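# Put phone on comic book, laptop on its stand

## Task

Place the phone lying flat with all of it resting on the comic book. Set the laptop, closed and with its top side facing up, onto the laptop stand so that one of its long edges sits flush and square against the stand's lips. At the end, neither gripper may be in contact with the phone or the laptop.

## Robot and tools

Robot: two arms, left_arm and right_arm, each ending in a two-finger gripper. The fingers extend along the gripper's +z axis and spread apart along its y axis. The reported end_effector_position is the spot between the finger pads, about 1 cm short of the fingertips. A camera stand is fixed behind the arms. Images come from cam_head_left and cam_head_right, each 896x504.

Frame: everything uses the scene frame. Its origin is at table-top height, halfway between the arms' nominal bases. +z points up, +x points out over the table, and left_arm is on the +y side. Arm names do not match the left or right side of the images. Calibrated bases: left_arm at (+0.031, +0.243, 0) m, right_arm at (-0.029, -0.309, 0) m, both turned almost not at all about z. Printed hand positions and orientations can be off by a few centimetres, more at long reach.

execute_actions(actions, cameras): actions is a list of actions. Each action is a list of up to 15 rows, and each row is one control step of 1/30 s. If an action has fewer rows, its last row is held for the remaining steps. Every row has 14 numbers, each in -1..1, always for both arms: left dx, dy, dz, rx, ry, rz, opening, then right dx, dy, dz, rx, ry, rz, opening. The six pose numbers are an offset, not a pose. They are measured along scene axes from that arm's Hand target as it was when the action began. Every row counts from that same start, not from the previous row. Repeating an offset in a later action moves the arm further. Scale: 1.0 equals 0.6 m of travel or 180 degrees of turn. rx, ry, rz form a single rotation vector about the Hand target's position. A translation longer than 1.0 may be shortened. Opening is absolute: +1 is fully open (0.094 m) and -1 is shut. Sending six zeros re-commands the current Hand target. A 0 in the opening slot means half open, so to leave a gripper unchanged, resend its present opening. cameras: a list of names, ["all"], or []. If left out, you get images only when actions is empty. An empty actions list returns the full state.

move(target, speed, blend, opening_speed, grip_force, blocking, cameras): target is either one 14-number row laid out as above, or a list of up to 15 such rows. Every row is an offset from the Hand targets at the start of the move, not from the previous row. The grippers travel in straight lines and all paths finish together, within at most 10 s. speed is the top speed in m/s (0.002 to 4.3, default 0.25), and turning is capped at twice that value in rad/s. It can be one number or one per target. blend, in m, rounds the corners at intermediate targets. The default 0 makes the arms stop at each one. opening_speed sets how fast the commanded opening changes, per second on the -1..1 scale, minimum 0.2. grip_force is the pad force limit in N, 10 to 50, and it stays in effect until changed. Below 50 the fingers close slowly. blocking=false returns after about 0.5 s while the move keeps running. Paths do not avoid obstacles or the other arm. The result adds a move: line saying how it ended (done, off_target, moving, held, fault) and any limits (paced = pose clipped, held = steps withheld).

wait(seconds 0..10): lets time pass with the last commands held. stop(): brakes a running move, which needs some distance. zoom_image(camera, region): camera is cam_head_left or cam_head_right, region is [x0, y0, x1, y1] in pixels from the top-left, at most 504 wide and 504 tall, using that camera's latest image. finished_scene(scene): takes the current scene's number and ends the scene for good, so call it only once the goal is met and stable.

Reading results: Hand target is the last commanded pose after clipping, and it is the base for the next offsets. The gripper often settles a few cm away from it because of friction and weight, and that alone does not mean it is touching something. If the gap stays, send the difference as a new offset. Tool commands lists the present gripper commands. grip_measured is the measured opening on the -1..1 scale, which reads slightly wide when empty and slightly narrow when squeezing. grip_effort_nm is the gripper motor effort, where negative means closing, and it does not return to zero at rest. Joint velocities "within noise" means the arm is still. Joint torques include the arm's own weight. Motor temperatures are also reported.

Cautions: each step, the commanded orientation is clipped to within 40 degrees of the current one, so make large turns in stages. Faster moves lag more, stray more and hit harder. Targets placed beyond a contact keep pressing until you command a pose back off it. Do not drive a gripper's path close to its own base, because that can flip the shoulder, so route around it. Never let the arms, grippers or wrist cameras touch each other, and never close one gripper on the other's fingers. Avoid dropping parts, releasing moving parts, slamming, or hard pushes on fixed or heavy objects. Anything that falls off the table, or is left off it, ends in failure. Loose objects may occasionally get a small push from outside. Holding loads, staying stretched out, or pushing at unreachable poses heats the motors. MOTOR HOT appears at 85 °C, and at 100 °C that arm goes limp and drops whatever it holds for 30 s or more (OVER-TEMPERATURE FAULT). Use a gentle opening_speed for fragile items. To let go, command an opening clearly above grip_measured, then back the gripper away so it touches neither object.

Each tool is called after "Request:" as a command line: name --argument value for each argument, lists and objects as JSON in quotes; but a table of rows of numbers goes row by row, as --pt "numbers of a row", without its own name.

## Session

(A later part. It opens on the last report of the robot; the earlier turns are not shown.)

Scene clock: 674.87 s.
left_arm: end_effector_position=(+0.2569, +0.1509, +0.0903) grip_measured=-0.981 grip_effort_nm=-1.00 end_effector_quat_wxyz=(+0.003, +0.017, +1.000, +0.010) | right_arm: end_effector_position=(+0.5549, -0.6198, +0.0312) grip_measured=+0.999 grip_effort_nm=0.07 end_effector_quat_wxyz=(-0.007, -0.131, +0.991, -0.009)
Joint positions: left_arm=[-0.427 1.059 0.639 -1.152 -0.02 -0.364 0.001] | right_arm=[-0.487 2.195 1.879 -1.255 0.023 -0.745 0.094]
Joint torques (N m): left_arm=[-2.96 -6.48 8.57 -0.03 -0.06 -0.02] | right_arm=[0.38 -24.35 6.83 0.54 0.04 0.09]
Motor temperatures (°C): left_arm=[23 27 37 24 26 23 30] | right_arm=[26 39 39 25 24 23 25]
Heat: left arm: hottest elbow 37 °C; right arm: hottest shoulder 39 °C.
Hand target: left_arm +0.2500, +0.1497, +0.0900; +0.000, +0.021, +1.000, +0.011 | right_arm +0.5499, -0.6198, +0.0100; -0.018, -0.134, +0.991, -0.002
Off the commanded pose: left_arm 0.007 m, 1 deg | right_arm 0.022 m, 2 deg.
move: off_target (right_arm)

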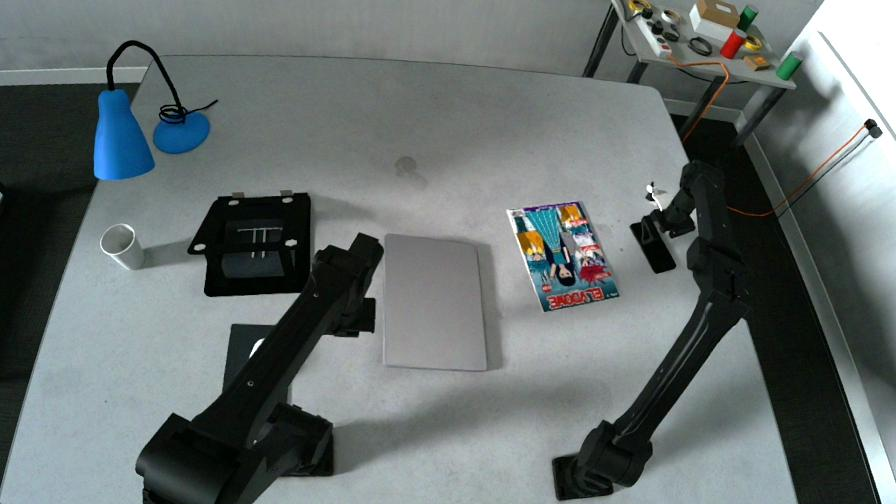

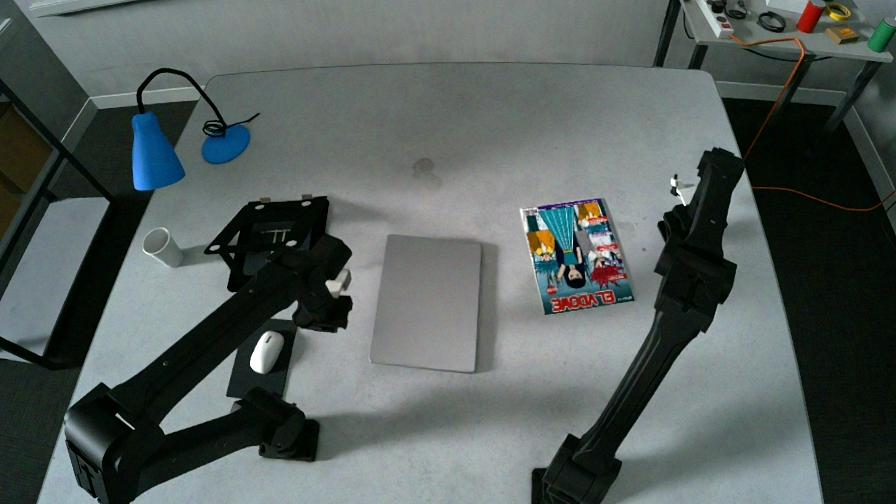

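Request:
move --pt "0 0 0 0 0 0 -1.0 -0.004 0.0095 0.0 0 0 0 1.0" --pt "0 0 0 0 0 0 -1.0 -0.004 0.0095 -0.0333 0 0 0 1.0" --speed 0.08 --cameras '["all"]'

Scene clock: 684.87 s.
left_arm: end_effector_position=(+0.2569, +0.1509, +0.0903) grip_measured=-0.981 grip_effort_nm=-1.00 end_effector_quat_wxyz=(+0.003, +0.017, +1.000, +0.010) | right_arm: end_effector_position=(+0.5510, -0.6178, +0.0222) grip_measured=+0.999 grip_effort_nm=0.06 end_effector_quat_wxyz=(-0.008, -0.134, +0.991, -0.008)
Joint positions: left_arm=[-0.427 1.059 0.639 -1.152 -0.02 -0.364 0.001] | right_arm=[-0.487 2.193 1.851 -1.231 0.023 -0.75 0.094]
Joint torques (N m): left_arm=[-3.02 -6.89 8.61 -0.03 -0.09 -0.11] | right_arm=[0.79 -22.95 5.83 1.25 0.06 0.15]
Heat: left arm: hottest elbow 37 °C; right arm: hottest shoulder 39 °C.
Hand target: left_arm +0.2500, +0.1497, +0.0900; +0.000, +0.021, +1.000, +0.011 | right_arm +0.5476, -0.6142, -0.0099; -0.018, -0.134, +0.991, -0.002
Off the commanded pose: left_arm 0.007 m, 1 deg | right_arm 0.033 m, 1 deg.
move: off_target (right_arm)

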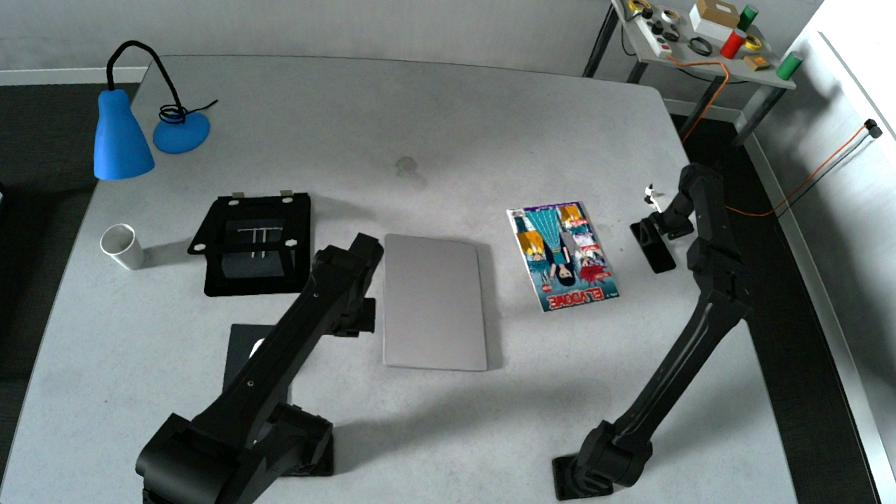

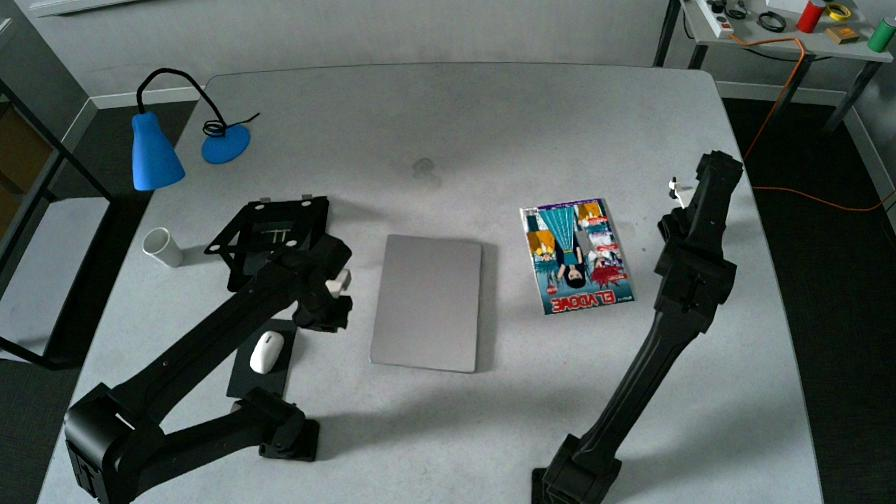

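Request:
zoom_image --camera "cam_head_left" --region '[620, 190, 710, 280]'

Scaled by 5.600.

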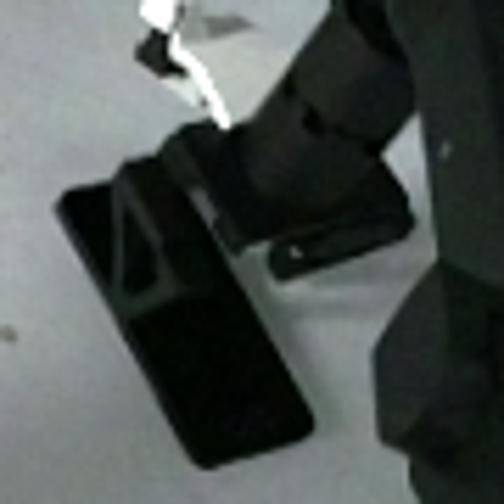

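Request:
move --pt "0 0 0 0 0 0 -1.0 -0.002 0.0187 0.0667 0 0 0 1.0" --pt "0 0 0 0 0 0 -1.0 -0.002 0.0187 -0.0167 0 0 0 1.0" --speed 0.1 --cameras '["cam_head_left"]'

Request:
zoom_image --camera "cam_head_left" --region '[620, 190, 710, 280]'

Scene clock: 698.93 s.
left_arm: end_effector_position=(+0.2569, +0.1509, +0.0903) grip_measured=-0.981 grip_effort_nm=-1.00 end_effector_quat_wxyz=(+0.003, +0.017, +1.000, +0.010) | right_arm: end_effector_position=(+0.5481, -0.6113, +0.0148) grip_measured=+0.999 grip_effort_nm=0.06 end_effector_quat_wxyz=(-0.007, -0.132, +0.991, -0.009)
Joint positions: left_arm=[-0.427 1.059 0.639 -1.152 -0.02 -0.364 0.001] | right_arm=[-0.481 2.184 1.814 -1.201 0.023 -0.739 0.094]
Joint torques (N m): left_arm=[-2.26 -7.3 8.57 0.05 -0.05 -0.04] | right_arm=[1.26 -22.65 5.67 1.47 0.01 0.24]
Heat: left arm: hottest elbow 37 °C; right arm: hottest shoulder 40 °C.
Hand target: left_arm +0.2500, +0.1497, +0.0900; +0.000, +0.021, +1.000, +0.011 | right_arm +0.5464, -0.6031, -0.0199; -0.018, -0.133, +0.991, -0.002
Off the commanded pose: left_arm 0.007 m, 1 deg | right_arm 0.036 m, 2 deg.
move: off_target (right_arm)
Images, in order (width x height): cam_head_left 896x504.

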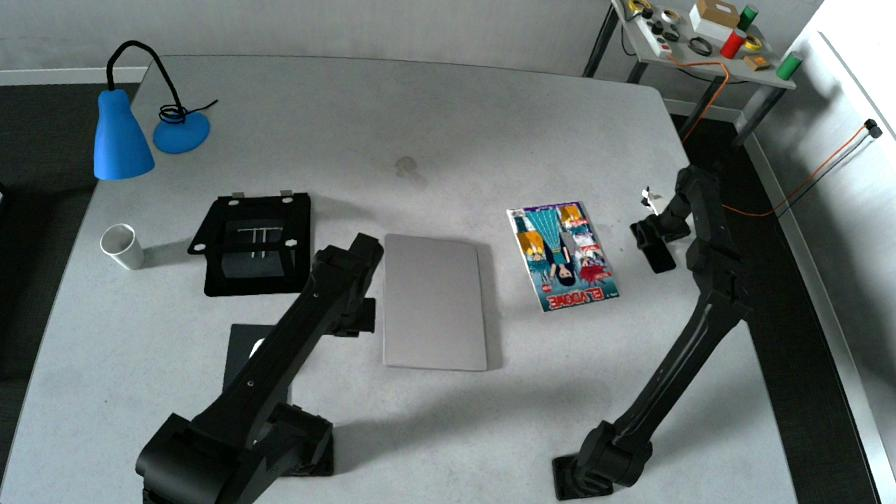

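Scaled by 5.600.

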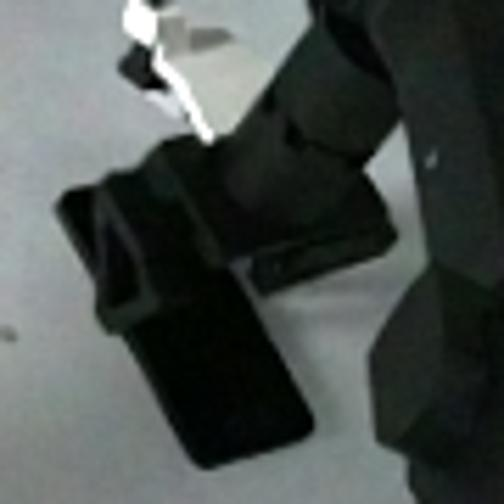

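Request:
move --pt "0 0 0 0 0 0 -1.0 0 0 -0.02 0 0 0 1.0" --pt "0 0 0 0 0 0 -1.0 0 0 -0.02 0 0 0 -1.0" --speed 0.08 --opening_speed 0.6 --cameras '["cam_head_left"]'

Request:
zoom_image --camera "cam_head_left" --region '[620, 190, 710, 280]'

Scene clock: 707.73 s.
left_arm: end_effector_position=(+0.2569, +0.1509, +0.0903) grip_measured=-0.981 grip_effort_nm=-1.00 end_effector_quat_wxyz=(+0.003, +0.017, +1.000, +0.010) | right_arm: end_effector_position=(+0.5512, -0.6086, +0.0142) grip_measured=+0.542 grip_effort_nm=-1.04 end_effector_quat_wxyz=(+0.001, -0.136, +0.991, -0.010)
Joint positions: left_arm=[-0.427 1.059 0.639 -1.152 -0.02 -0.364 0.001] | right_arm=[-0.477 2.179 1.802 -1.18 0.015 -0.744 0.072]
Joint torques (N m): left_arm=[-2.43 -6.77 8.55 -0.03 -0.08 -0.08] | right_arm=[0.97 -21.19 5.56 1.52 0.28 0.25]
Heat: left arm: hottest elbow 36 °C; right arm: hottest shoulder 40 °C.
Hand target: left_arm +0.2500, +0.1497, +0.0900; +0.000, +0.021, +1.000, +0.011 | right_arm +0.5462, -0.6030, -0.0320; -0.018, -0.134, +0.991, -0.002
Off the commanded pose: left_arm 0.007 m, 1 deg | right_arm 0.047 m, 2 deg.
move: off_target (right_arm); target 2's new opening was sent with right_arm's hand 0.047 m and 2 deg from that target
Images, in order (width x height): cam_head_left 896x504.

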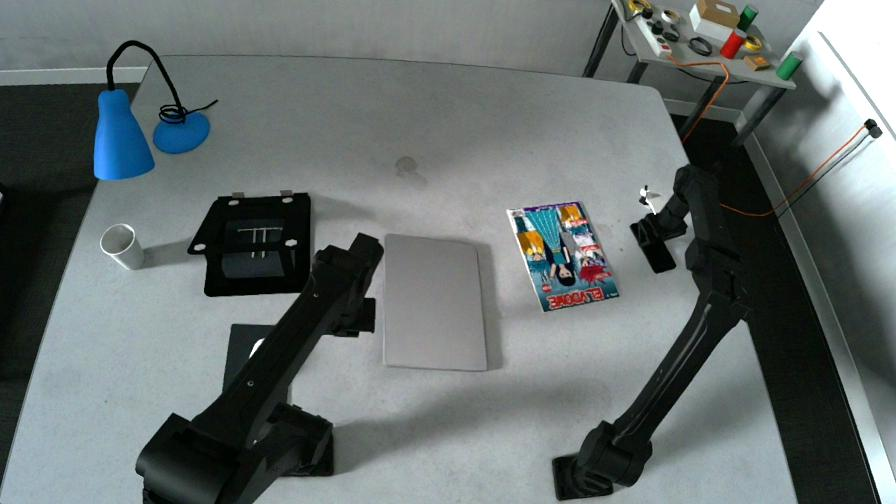

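Scaled by 5.600.

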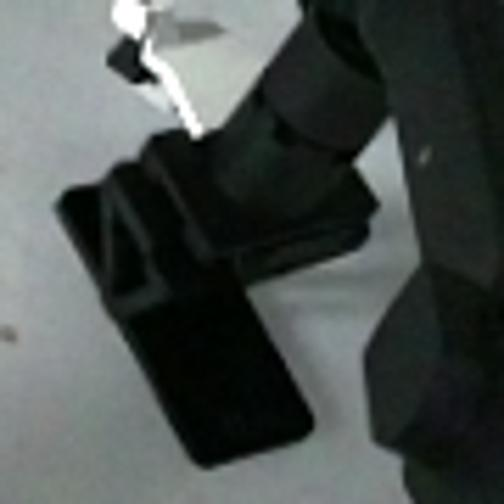

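Request:
move --pt "0 0 0 0 0 0 -1.0 0 0 0.2033 0 0 0 -1.0" --pt "0 0 0 0 0 0 -1.0 -0.027 0.3967 0.2533 0 0 -0.0278 -1.0" --speed '[0.12, 0.25]' --blend '[0.03, 0]' --cameras '["all"]'

Request:
zoom_image --camera "cam_head_left" --region '[500, 180, 640, 330]'

Request:
zoom_image --camera "cam_head_right" --region '[510, 180, 650, 330]'

Scene clock: 718.87 s.
left_arm: end_effector_position=(+0.2569, +0.1509, +0.0903) grip_measured=-0.981 grip_effort_nm=-1.00 end_effector_quat_wxyz=(+0.003, +0.017, +1.000, +0.010) | right_arm: end_effector_position=(+0.5298, -0.3638, +0.1060) grip_measured=+0.541 grip_effort_nm=-1.03 end_effector_quat_wxyz=(-0.034, -0.095, +0.995, +0.004)
Joint positions: left_arm=[-0.427 1.059 0.639 -1.152 -0.02 -0.364 0.001] | right_arm=[-0.1 1.913 1.618 -1.345 0.006 -0.284 0.072]
Joint torques (N m): left_arm=[-2.96 -7.41 8.49 -0.05 -0.05 -0.08] | right_arm=[0.44 -24.35 7.27 0.31 0.1 0.2]
Heat: left arm: hottest elbow 36 °C; right arm: hottest shoulder 40 °C.
Hand target: left_arm +0.2500, +0.1497, +0.0900; +0.000, +0.021, +1.000, +0.011 | right_arm +0.5301, -0.3649, +0.1201; -0.018, -0.090, +0.996, -0.001
Off the commanded pose: left_arm 0.007 m, 1 deg | right_arm 0.014 m, 2 deg.
move: off_target (right_arm)

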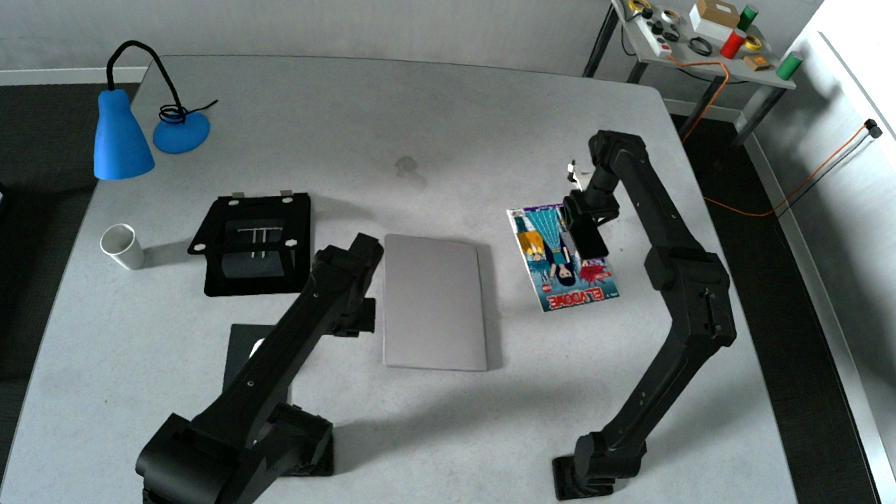

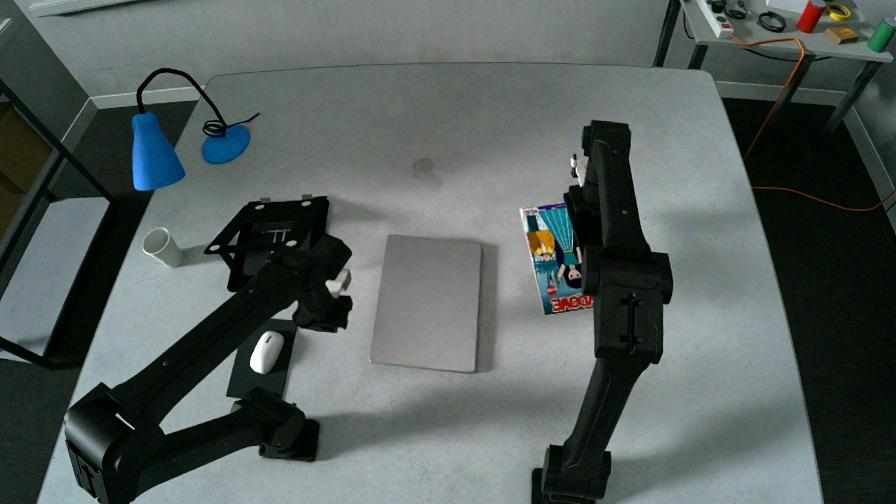

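Scaled by 3.360.

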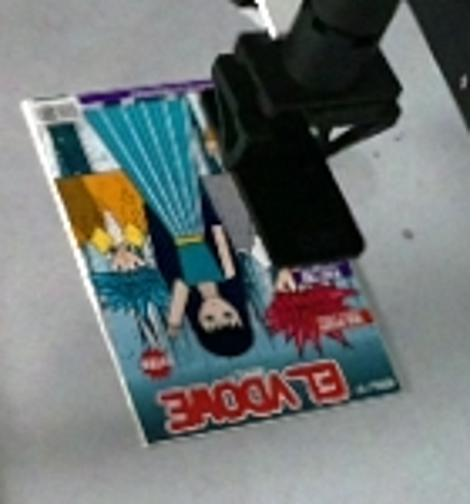

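Scaled by 3.360.

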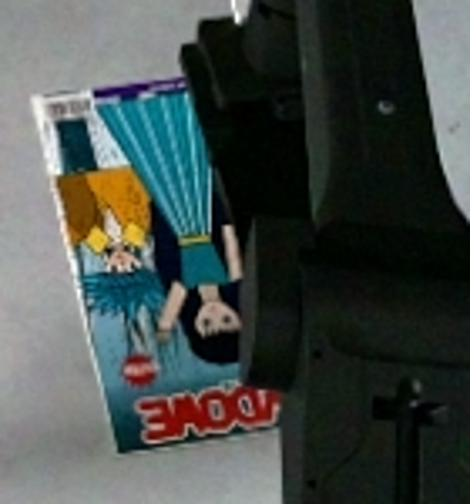

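Request:
move --pt "0 0 0 0 0 0 -1.0 -0.02 0 -0.1252 0 0 0 -1.0" --pt "0 0 0 0 0 0 -1.0 -0.02 0 -0.1585 0 0 0 -1.0" --speed '[0.15, 0.05]' --cameras '["cam_head_left"]'

Request:
zoom_image --camera "cam_head_left" --region '[500, 180, 640, 330]'

Scene clock: 731.20 s.
left_arm: end_effector_position=(+0.2569, +0.1509, +0.0903) grip_measured=-0.981 grip_effort_nm=-1.00 end_effector_quat_wxyz=(+0.003, +0.017, +1.000, +0.010) | right_arm: end_effector_position=(+0.5197, -0.3629, +0.0348) grip_measured=+0.541 grip_effort_nm=-1.03 end_effector_quat_wxyz=(-0.013, -0.094, +0.995, -0.001)
Joint positions: left_arm=[-0.427 1.059 0.639 -1.152 -0.02 -0.364 0.001] | right_arm=[-0.1 1.932 1.448 -1.111 0.006 -0.284 0.072]
Joint torques (N m): left_arm=[-2.96 -7 8.75 -0.02 -0.09 -0.1] | right_arm=[0.26 -19.84 6.98 0.4 0.09 0.2]
Heat: left arm: hottest elbow 36 °C; right arm: hottest shoulder 42 °C.
Hand target: left_arm +0.2500, +0.1497, +0.0900; +0.000, +0.021, +1.000, +0.011 | right_arm +0.5182, -0.3650, +0.0249; -0.018, -0.090, +0.996, -0.001
Off the commanded pose: left_arm 0.007 m, 1 deg | right_arm 0.010 m, 1 deg.
move: done
Images, in order (width x height): cam_head_left 896x504.

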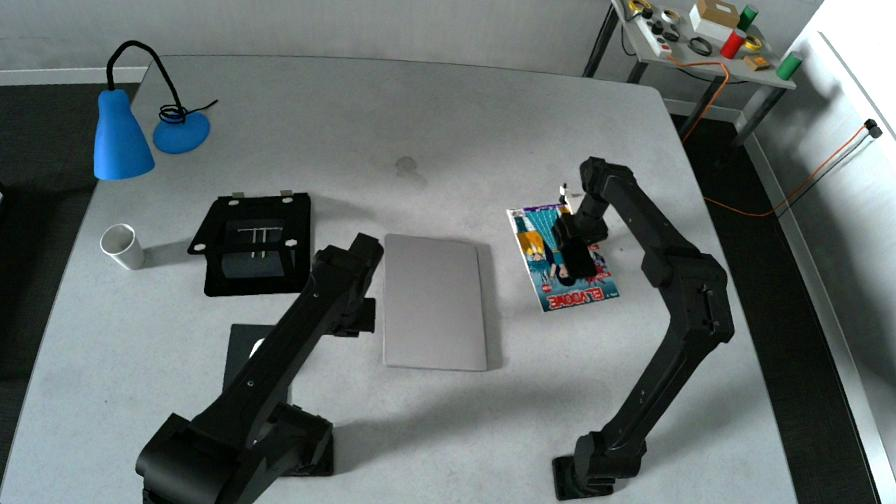

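Scaled by 3.360.

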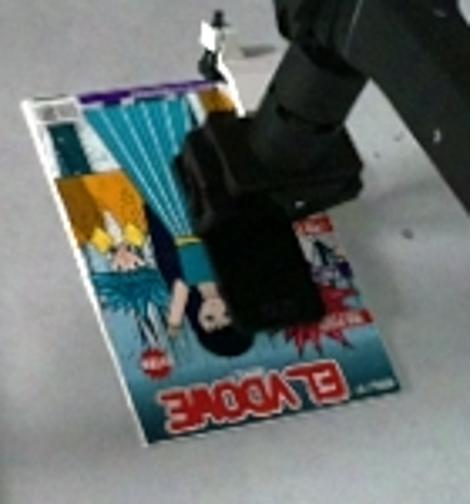

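Request:
move --pt "0 0 0 0 0 0 -1.0 0 0 -0.0282 0 0 0 -1.0" --pt "0 0 0 0 0 0 -1.0 0 0 -0.0482 0 0 0 -1.0" --speed '[0.05, 0.03]' --cameras '["cam_head_left"]'

Request:
zoom_image --camera "cam_head_left" --region '[540, 210, 640, 310]'

Scene clock: 737.10 s.
left_arm: end_effector_position=(+0.2569, +0.1509, +0.0903) grip_measured=-0.981 grip_effort_nm=-1.00 end_effector_quat_wxyz=(+0.003, +0.017, +1.000, +0.010) | right_arm: end_effector_position=(+0.5237, -0.3634, +0.0188) grip_measured=+0.541 grip_effort_nm=-1.03 end_effector_quat_wxyz=(-0.004, -0.094, +0.996, -0.003)
Joint positions: left_arm=[-0.427 1.059 0.639 -1.152 -0.02 -0.364 0.001] | right_arm=[-0.1 1.951 1.431 -1.057 0.007 -0.284 0.072]
Joint torques (N m): left_arm=[-2.49 -7.41 8.61 -0.03 -0.06 -0.05] | right_arm=[0.32 -18.78 6.02 0.84 0.09 0.21]
Heat: left arm: hottest elbow 36 °C; right arm: hottest shoulder 41 °C.
Hand target: left_arm +0.2500, +0.1497, +0.0900; +0.000, +0.021, +1.000, +0.011 | right_arm +0.5181, -0.3649, -0.0040; -0.018, -0.090, +0.996, -0.001
Off the commanded pose: left_arm 0.007 m, 1 deg | right_arm 0.023 m, 2 deg.
move: off_target (right_arm)
Images, in order (width x height): cam_head_left 896x504.

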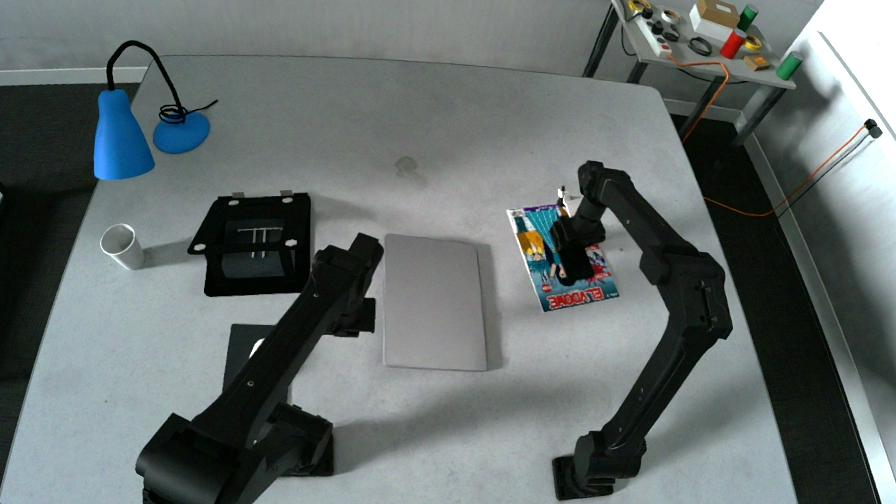

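Scaled by 5.040.

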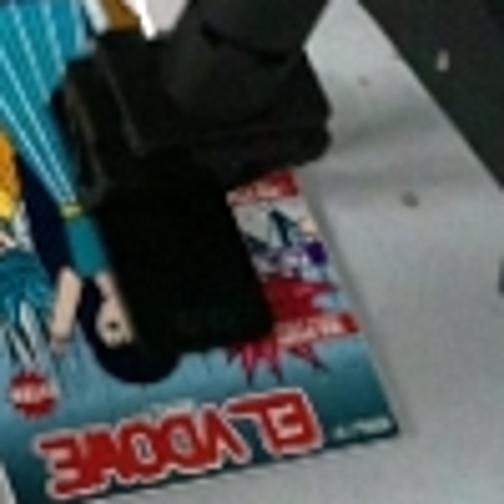

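Request:
move --pt "0 0 0 0 0 0 -1.0 -0.005 0 -0.0267 0 0 0 -1.0" --speed 0.03 --cameras '["all"]'

Request:
zoom_image --camera "cam_head_left" --region '[540, 210, 640, 310]'

Request:
zoom_image --camera "cam_head_right" --region '[540, 210, 640, 310]'

Scene clock: 741.50 s.
left_arm: end_effector_position=(+0.2569, +0.1509, +0.0903) grip_measured=-0.981 grip_effort_nm=-1.00 end_effector_quat_wxyz=(+0.003, +0.017, +1.000, +0.010) | right_arm: end_effector_position=(+0.5229, -0.3633, +0.0162) grip_measured=+0.541 grip_effort_nm=-1.04 end_effector_quat_wxyz=(-0.001, -0.094, +0.996, -0.003)
Joint positions: left_arm=[-0.427 1.059 0.639 -1.152 -0.02 -0.364 0.001] | right_arm=[-0.1 1.949 1.419 -1.041 0.007 -0.284 0.072]
Joint torques (N m): left_arm=[-2.9 -7.06 8.64 0.03 -0.04 0] | right_arm=[0.32 -17.49 5.12 1.62 0.08 0.2]
Heat: left arm: hottest elbow 36 °C; right arm: hottest shoulder 41 °C.
Hand target: left_arm +0.2500, +0.1497, +0.0900; +0.000, +0.021, +1.000, +0.011 | right_arm +0.5152, -0.3650, -0.0199; -0.018, -0.090, +0.996, -0.001
Off the commanded pose: left_arm 0.007 m, 1 deg | right_arm 0.037 m, 2 deg.
move: off_target (right_arm)

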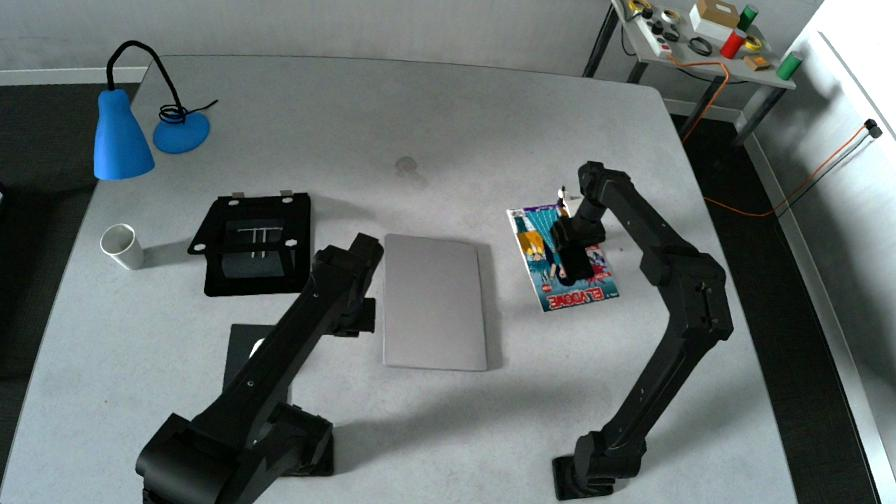

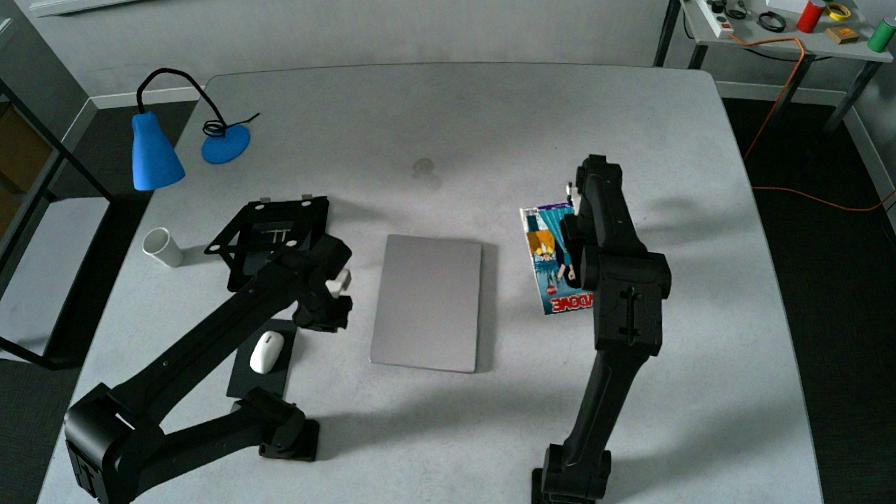

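Scaled by 5.040.

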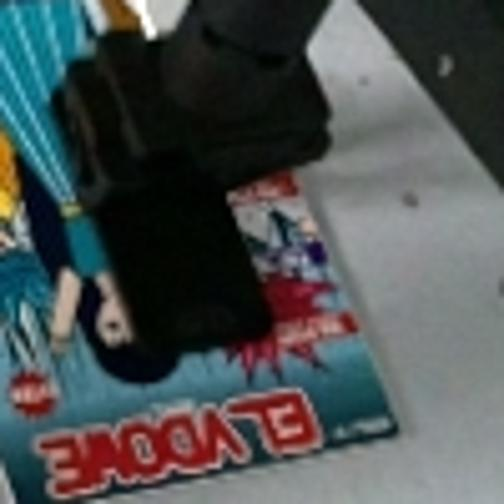

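Scaled by 5.040.

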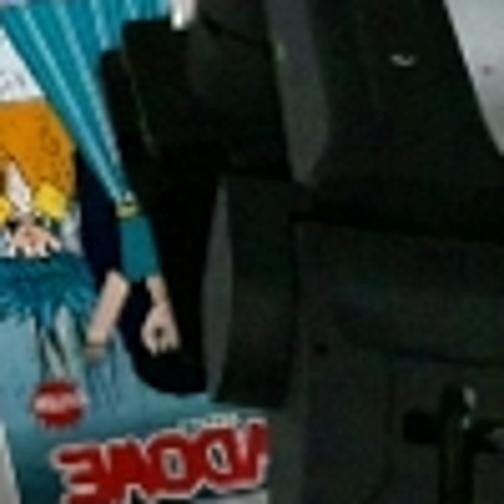

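Request:
move --pt "0 0 0 0 0 0 -1.0 0 0 0.0267 0 0 0 -1.0" --pt "0 0 0 0 0 0 -1.0 0 0 0.0267 0 0 0 1.0" --pt "0 0 0 0 0 0 -1.0 0 0 0.2833 0 0 0 1.0" --pt "0 0 0 0 0 0 -1.0 -0.442 0.075 0.3665 0 0 0 1.0" --speed '[0.05, 0.05, 0.1, 0.3]' --blend '[0, 0, 0.03, 0]' --opening_speed 0.5 --cameras '["all"]'

Request:
zoom_image --camera "cam_head_left" --region '[490, 190, 640, 330]'

Scene clock: 762.57 s.
left_arm: end_effector_position=(+0.2569, +0.1509, +0.0903) grip_measured=-0.981 grip_effort_nm=-1.00 end_effector_quat_wxyz=(+0.003, +0.017, +1.000, +0.010) | right_arm: end_effector_position=(+0.2567, -0.3242, +0.2046) grip_measured=+0.999 grip_effort_nm=0.07 end_effector_quat_wxyz=(-0.007, -0.088, +0.996, -0.003)
Joint positions: left_arm=[-0.427 1.059 0.639 -1.152 -0.02 -0.364 0.001] | right_arm=[-0.051 1.099 0.978 -1.464 0.008 -0.221 0.094]
Joint torques (N m): left_arm=[-3.25 -7.59 8.81 0.1 -0.08 -0.06] | right_arm=[1.55 -8.12 7.24 -0.21 -0.02 0.22]
Heat: left arm: hottest elbow 36 °C; right arm: hottest shoulder 39 °C.
Hand target: left_arm +0.2500, +0.1497, +0.0900; +0.000, +0.021, +1.000, +0.011 | right_arm +0.2501, -0.3199, +0.2001; -0.018, -0.090, +0.996, -0.001
Off the commanded pose: left_arm 0.007 m, 1 deg | right_arm 0.009 m, 1 deg.
move: done; target 2's new opening was sent with right_arm's hand 0.022 m and 2 deg from that target

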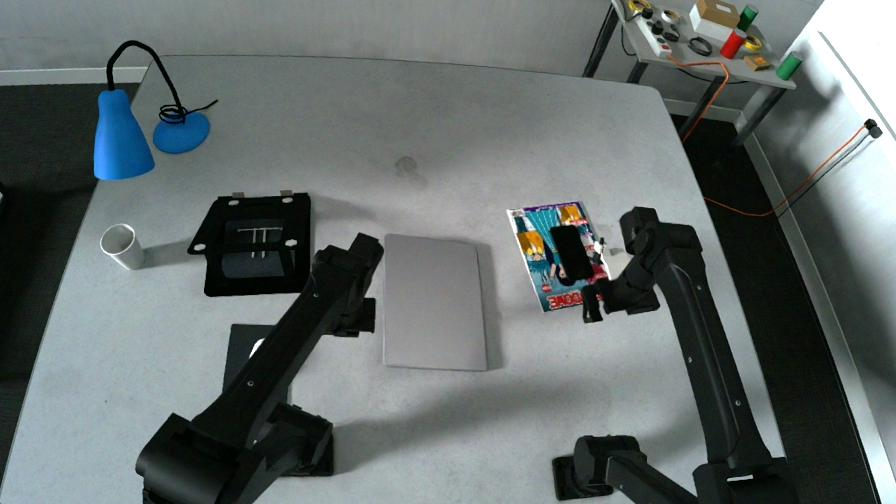

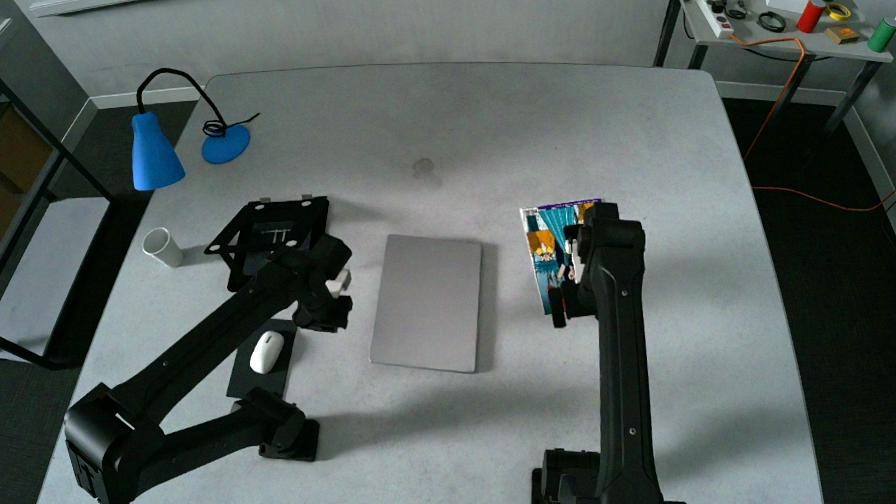

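Scaled by 3.360.

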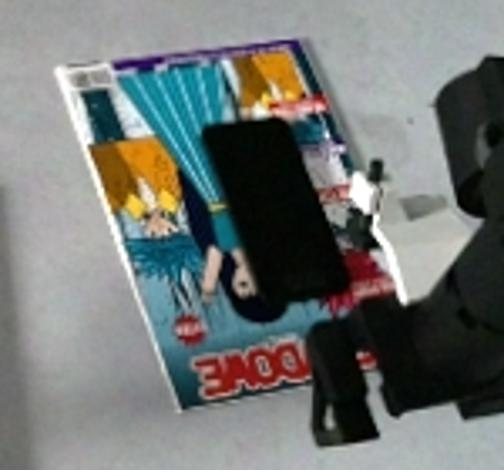

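Request:
move --pt "-0.0083 -0.0578 -0.0833 0 0 0 -1.0 0.3915 0.2198 -0.2168 0 0 -0.0572 -1.0" --pt "-0.0083 -0.0578 -0.1233 0 0 0 -1.0 0.3915 0.2198 -0.3135 0 0 -0.0572 -1.0" --speed '[0.3, 0.1]' --cameras '["all"]'

Request:
zoom_image --camera "cam_head_left" --region '[330, 200, 582, 382]'

Request:
zoom_image --camera "cam_head_right" --region '[310, 200, 562, 382]'

Scene clock: 955.97 s.
left_arm: end_effector_position=(+0.2491, +0.1173, +0.0213) grip_measured=-0.981 grip_effort_nm=-1.00 end_effector_quat_wxyz=(+0.003, +0.017, +1.000, +0.010) | right_arm: end_effector_position=(+0.4883, -0.1916, +0.0269) grip_measured=-0.991 grip_effort_nm=-0.50 end_effector_quat_wxyz=(-0.008, +0.000, +1.000, +0.004)
Joint positions: left_arm=[-0.562 1.221 0.54 -0.894 -0.02 -0.499 0.001] | right_arm=[0.216 1.89 1.357 -1.053 -0.012 0.221 0]
Joint torques (N m): left_arm=[-2.55 -7.12 7.34 0.72 0.01 -0.03] | right_arm=[1.14 -18.08 6.43 0.42 0.11 0.22]
Motor temperatures (°C): left_arm=[22 26 36 24 26 23 31] | right_arm=[26 33 37 25 24 23 25]
Heat: left arm: hottest elbow 36 °C; right arm: hottest elbow 37 °C.
Hand target: left_arm +0.2450, +0.1150, +0.0160; +0.000, +0.021, +1.000, +0.011 | right_arm +0.4849, -0.1881, +0.0118; -0.018, +0.000, +1.000, +0.001
Off the commanded pose: left_arm 0.007 m, 1 deg | right_arm 0.016 m, 1 deg.
move: off_target (right_arm)

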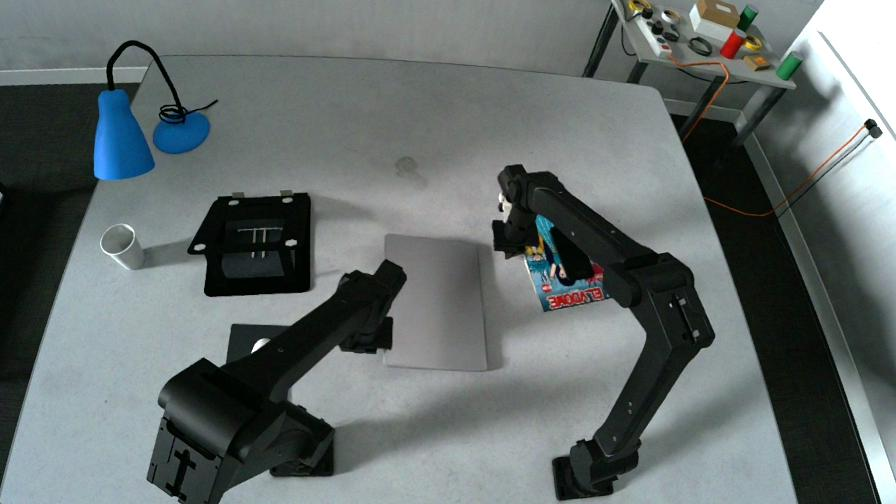

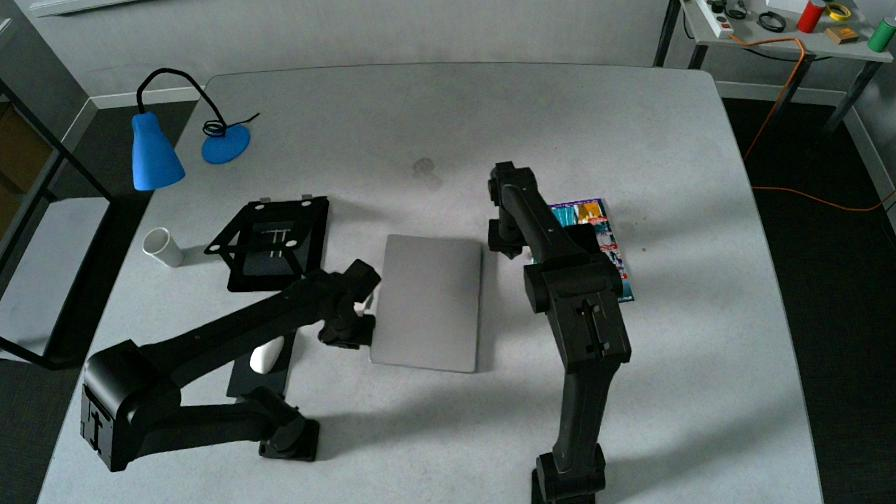

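Scaled by 2.000.

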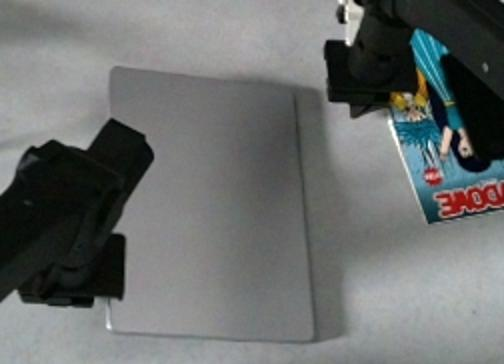

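Scaled by 2.000.

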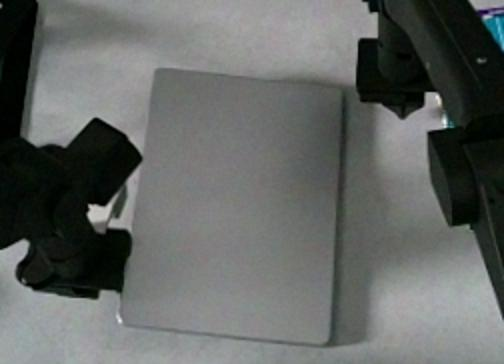

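Request:
execute_actions --actions '[]'

Scene clock: 981.60 s.
left_arm: end_effector_position=(+0.2491, +0.1173, +0.0213) grip_measured=-0.981 grip_effort_nm=-1.00 end_effector_quat_wxyz=(+0.003, +0.017, +1.000, +0.010) | right_arm: end_effector_position=(+0.4883, -0.1916, +0.0269) grip_measured=-0.991 grip_effort_nm=-0.50 end_effector_quat_wxyz=(-0.008, +0.000, +1.000, +0.004)
Joint positions: left_arm=[-0.562 1.221 0.54 -0.894 -0.02 -0.499 0.001] | right_arm=[0.216 1.89 1.357 -1.053 -0.012 0.221 0]
Joint velocities: within noise
Joint torques (N m): left_arm=[-2.67 -6.36 7.47 0.8 -0.05 -0.06] | right_arm=[1.14 -18.32 6.65 0.46 0.11 0.22]
Motor temperatures (°C): left_arm=[22 26 35 24 26 23 31] | right_arm=[26 36 38 25 24 23 25]
Heat: left arm: hottest elbow 35 °C; right arm: hottest elbow 38 °C.
Hand target: left_arm +0.2450, +0.1151, +0.0160; +0.000, +0.021, +1.000, +0.011 | right_arm +0.4849, -0.1881, +0.0118; -0.018, +0.000, +1.000, +0.001
Tool commands: left_gripper/opening=-1.0 right_gripper/opening=-1.0
Off the commanded pose: left_arm 0.007 m, 1 deg | right_arm 0.016 m, 1 deg.

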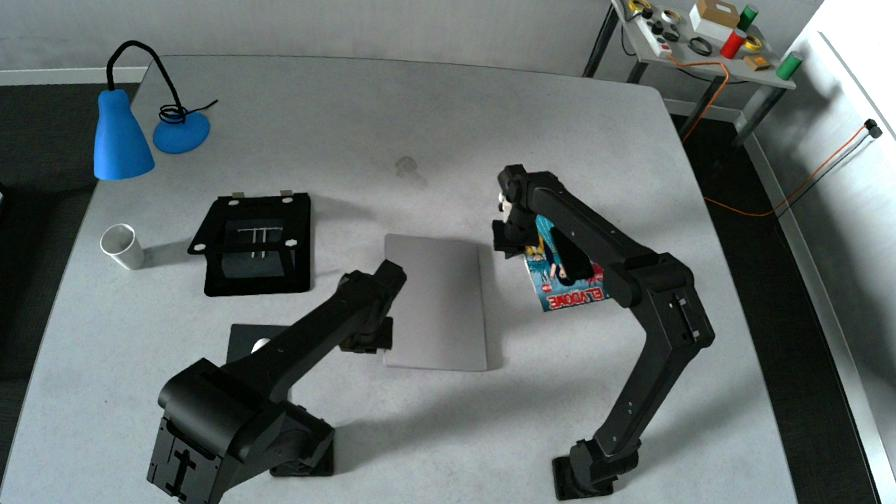

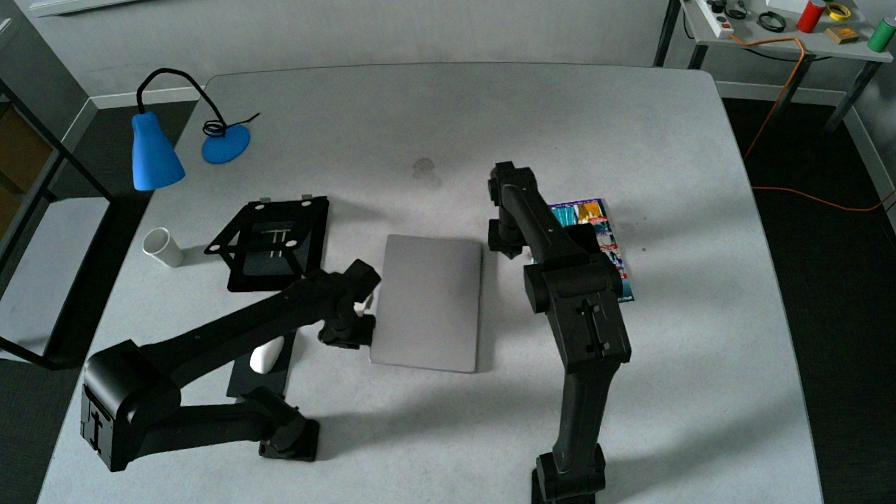

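Request:
move --pt "0 -0.0485 -0.01 0 0 0 -1 -0.0165 0.0702 -0.015 0 0 0 -1" --pt "-0.06 -0.1352 -0.01 0 0 0 -1 0.0435 0.1568 -0.015 0 0 0 -1" --pt "-0.0805 -0.2157 -0.01 0 0 0 -1 0.0635 0.2368 -0.015 0 0 0 -1" --pt "-0.0808 -0.2652 -0.01 0 0 0 -1 0.0643 0.2852 -0.015 0 0 0 -1" --blend '[0.012,0.02,0.015,0]' --speed 0.09 --cameras '["all"]'

Scene clock: 1006.30 s.
left_arm: end_effector_position=(+0.1905, -0.0206, +0.0096) grip_measured=-0.981 grip_effort_nm=-0.99 end_effector_quat_wxyz=(-0.003, +0.016, +1.000, +0.022) | right_arm: end_effector_position=(+0.5201, -0.0321, +0.0157) grip_measured=-0.991 grip_effort_nm=-0.50 end_effector_quat_wxyz=(-0.009, +0.004, +1.000, +0.002)
Joint positions: left_arm=[-1.063 1.431 0.69 -0.871 -0.018 -1.002 0.001] | right_arm=[0.46 2.099 1.669 -1.154 -0.012 0.473 0]
Joint torques (N m): left_arm=[-2.61 -7.18 11.89 0.81 0.18 -0.11] | right_arm=[1.79 -20.31 10.73 -0.49 -0.15 0.22]
Heat: left arm: hottest elbow 34 °C; right arm: hottest elbow 38 °C.
Hand target: left_arm +0.1965, -0.0441, +0.0100; +0.000, +0.021, +1.000, +0.011 | right_arm +0.5234, -0.0170, +0.0028; -0.018, +0.000, +1.000, +0.001
Off the commanded pose: left_arm 0.024 m, 1 deg | right_arm 0.020 m, 1 deg.
move: off_target (left_arm, right_arm); blend cut to 0.0149 m at target 3

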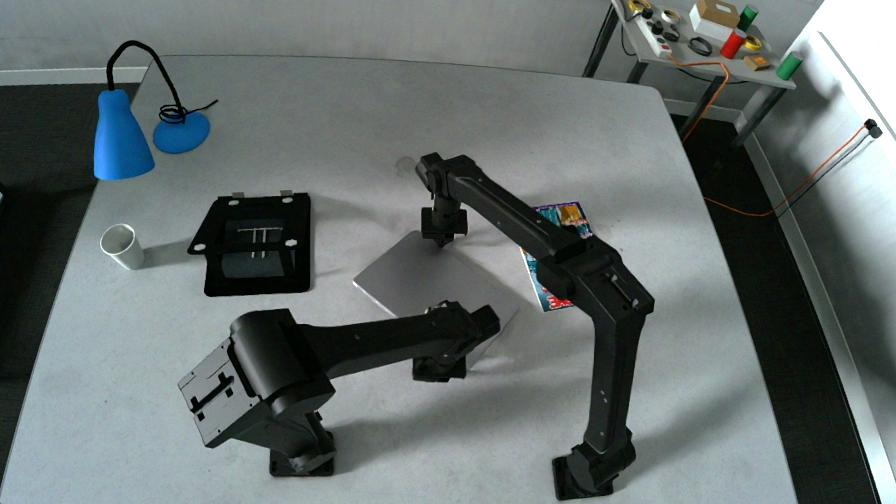

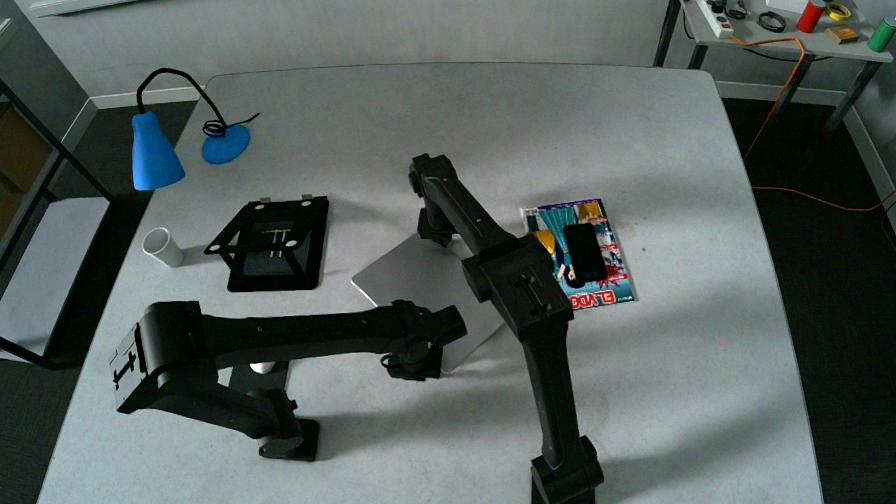

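Request:
zoom_image --camera "cam_head_right" --region '[320, 180, 660, 400]'

Request:
zoom_image --camera "cam_head_left" --region '[320, 180, 660, 400]'

Scaled by 1.482.

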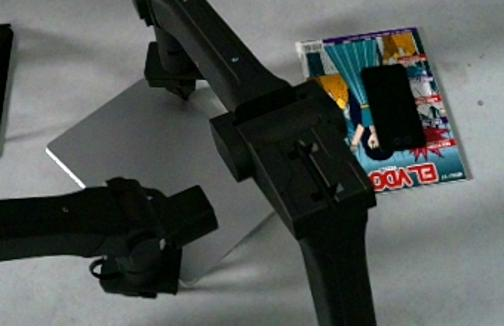

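Scaled by 1.482.

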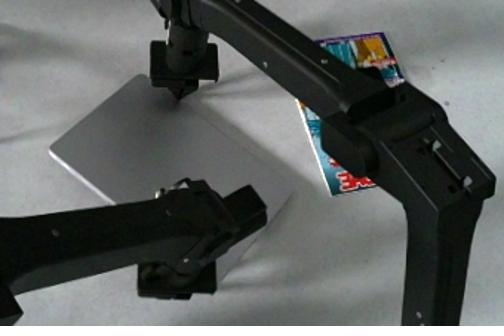

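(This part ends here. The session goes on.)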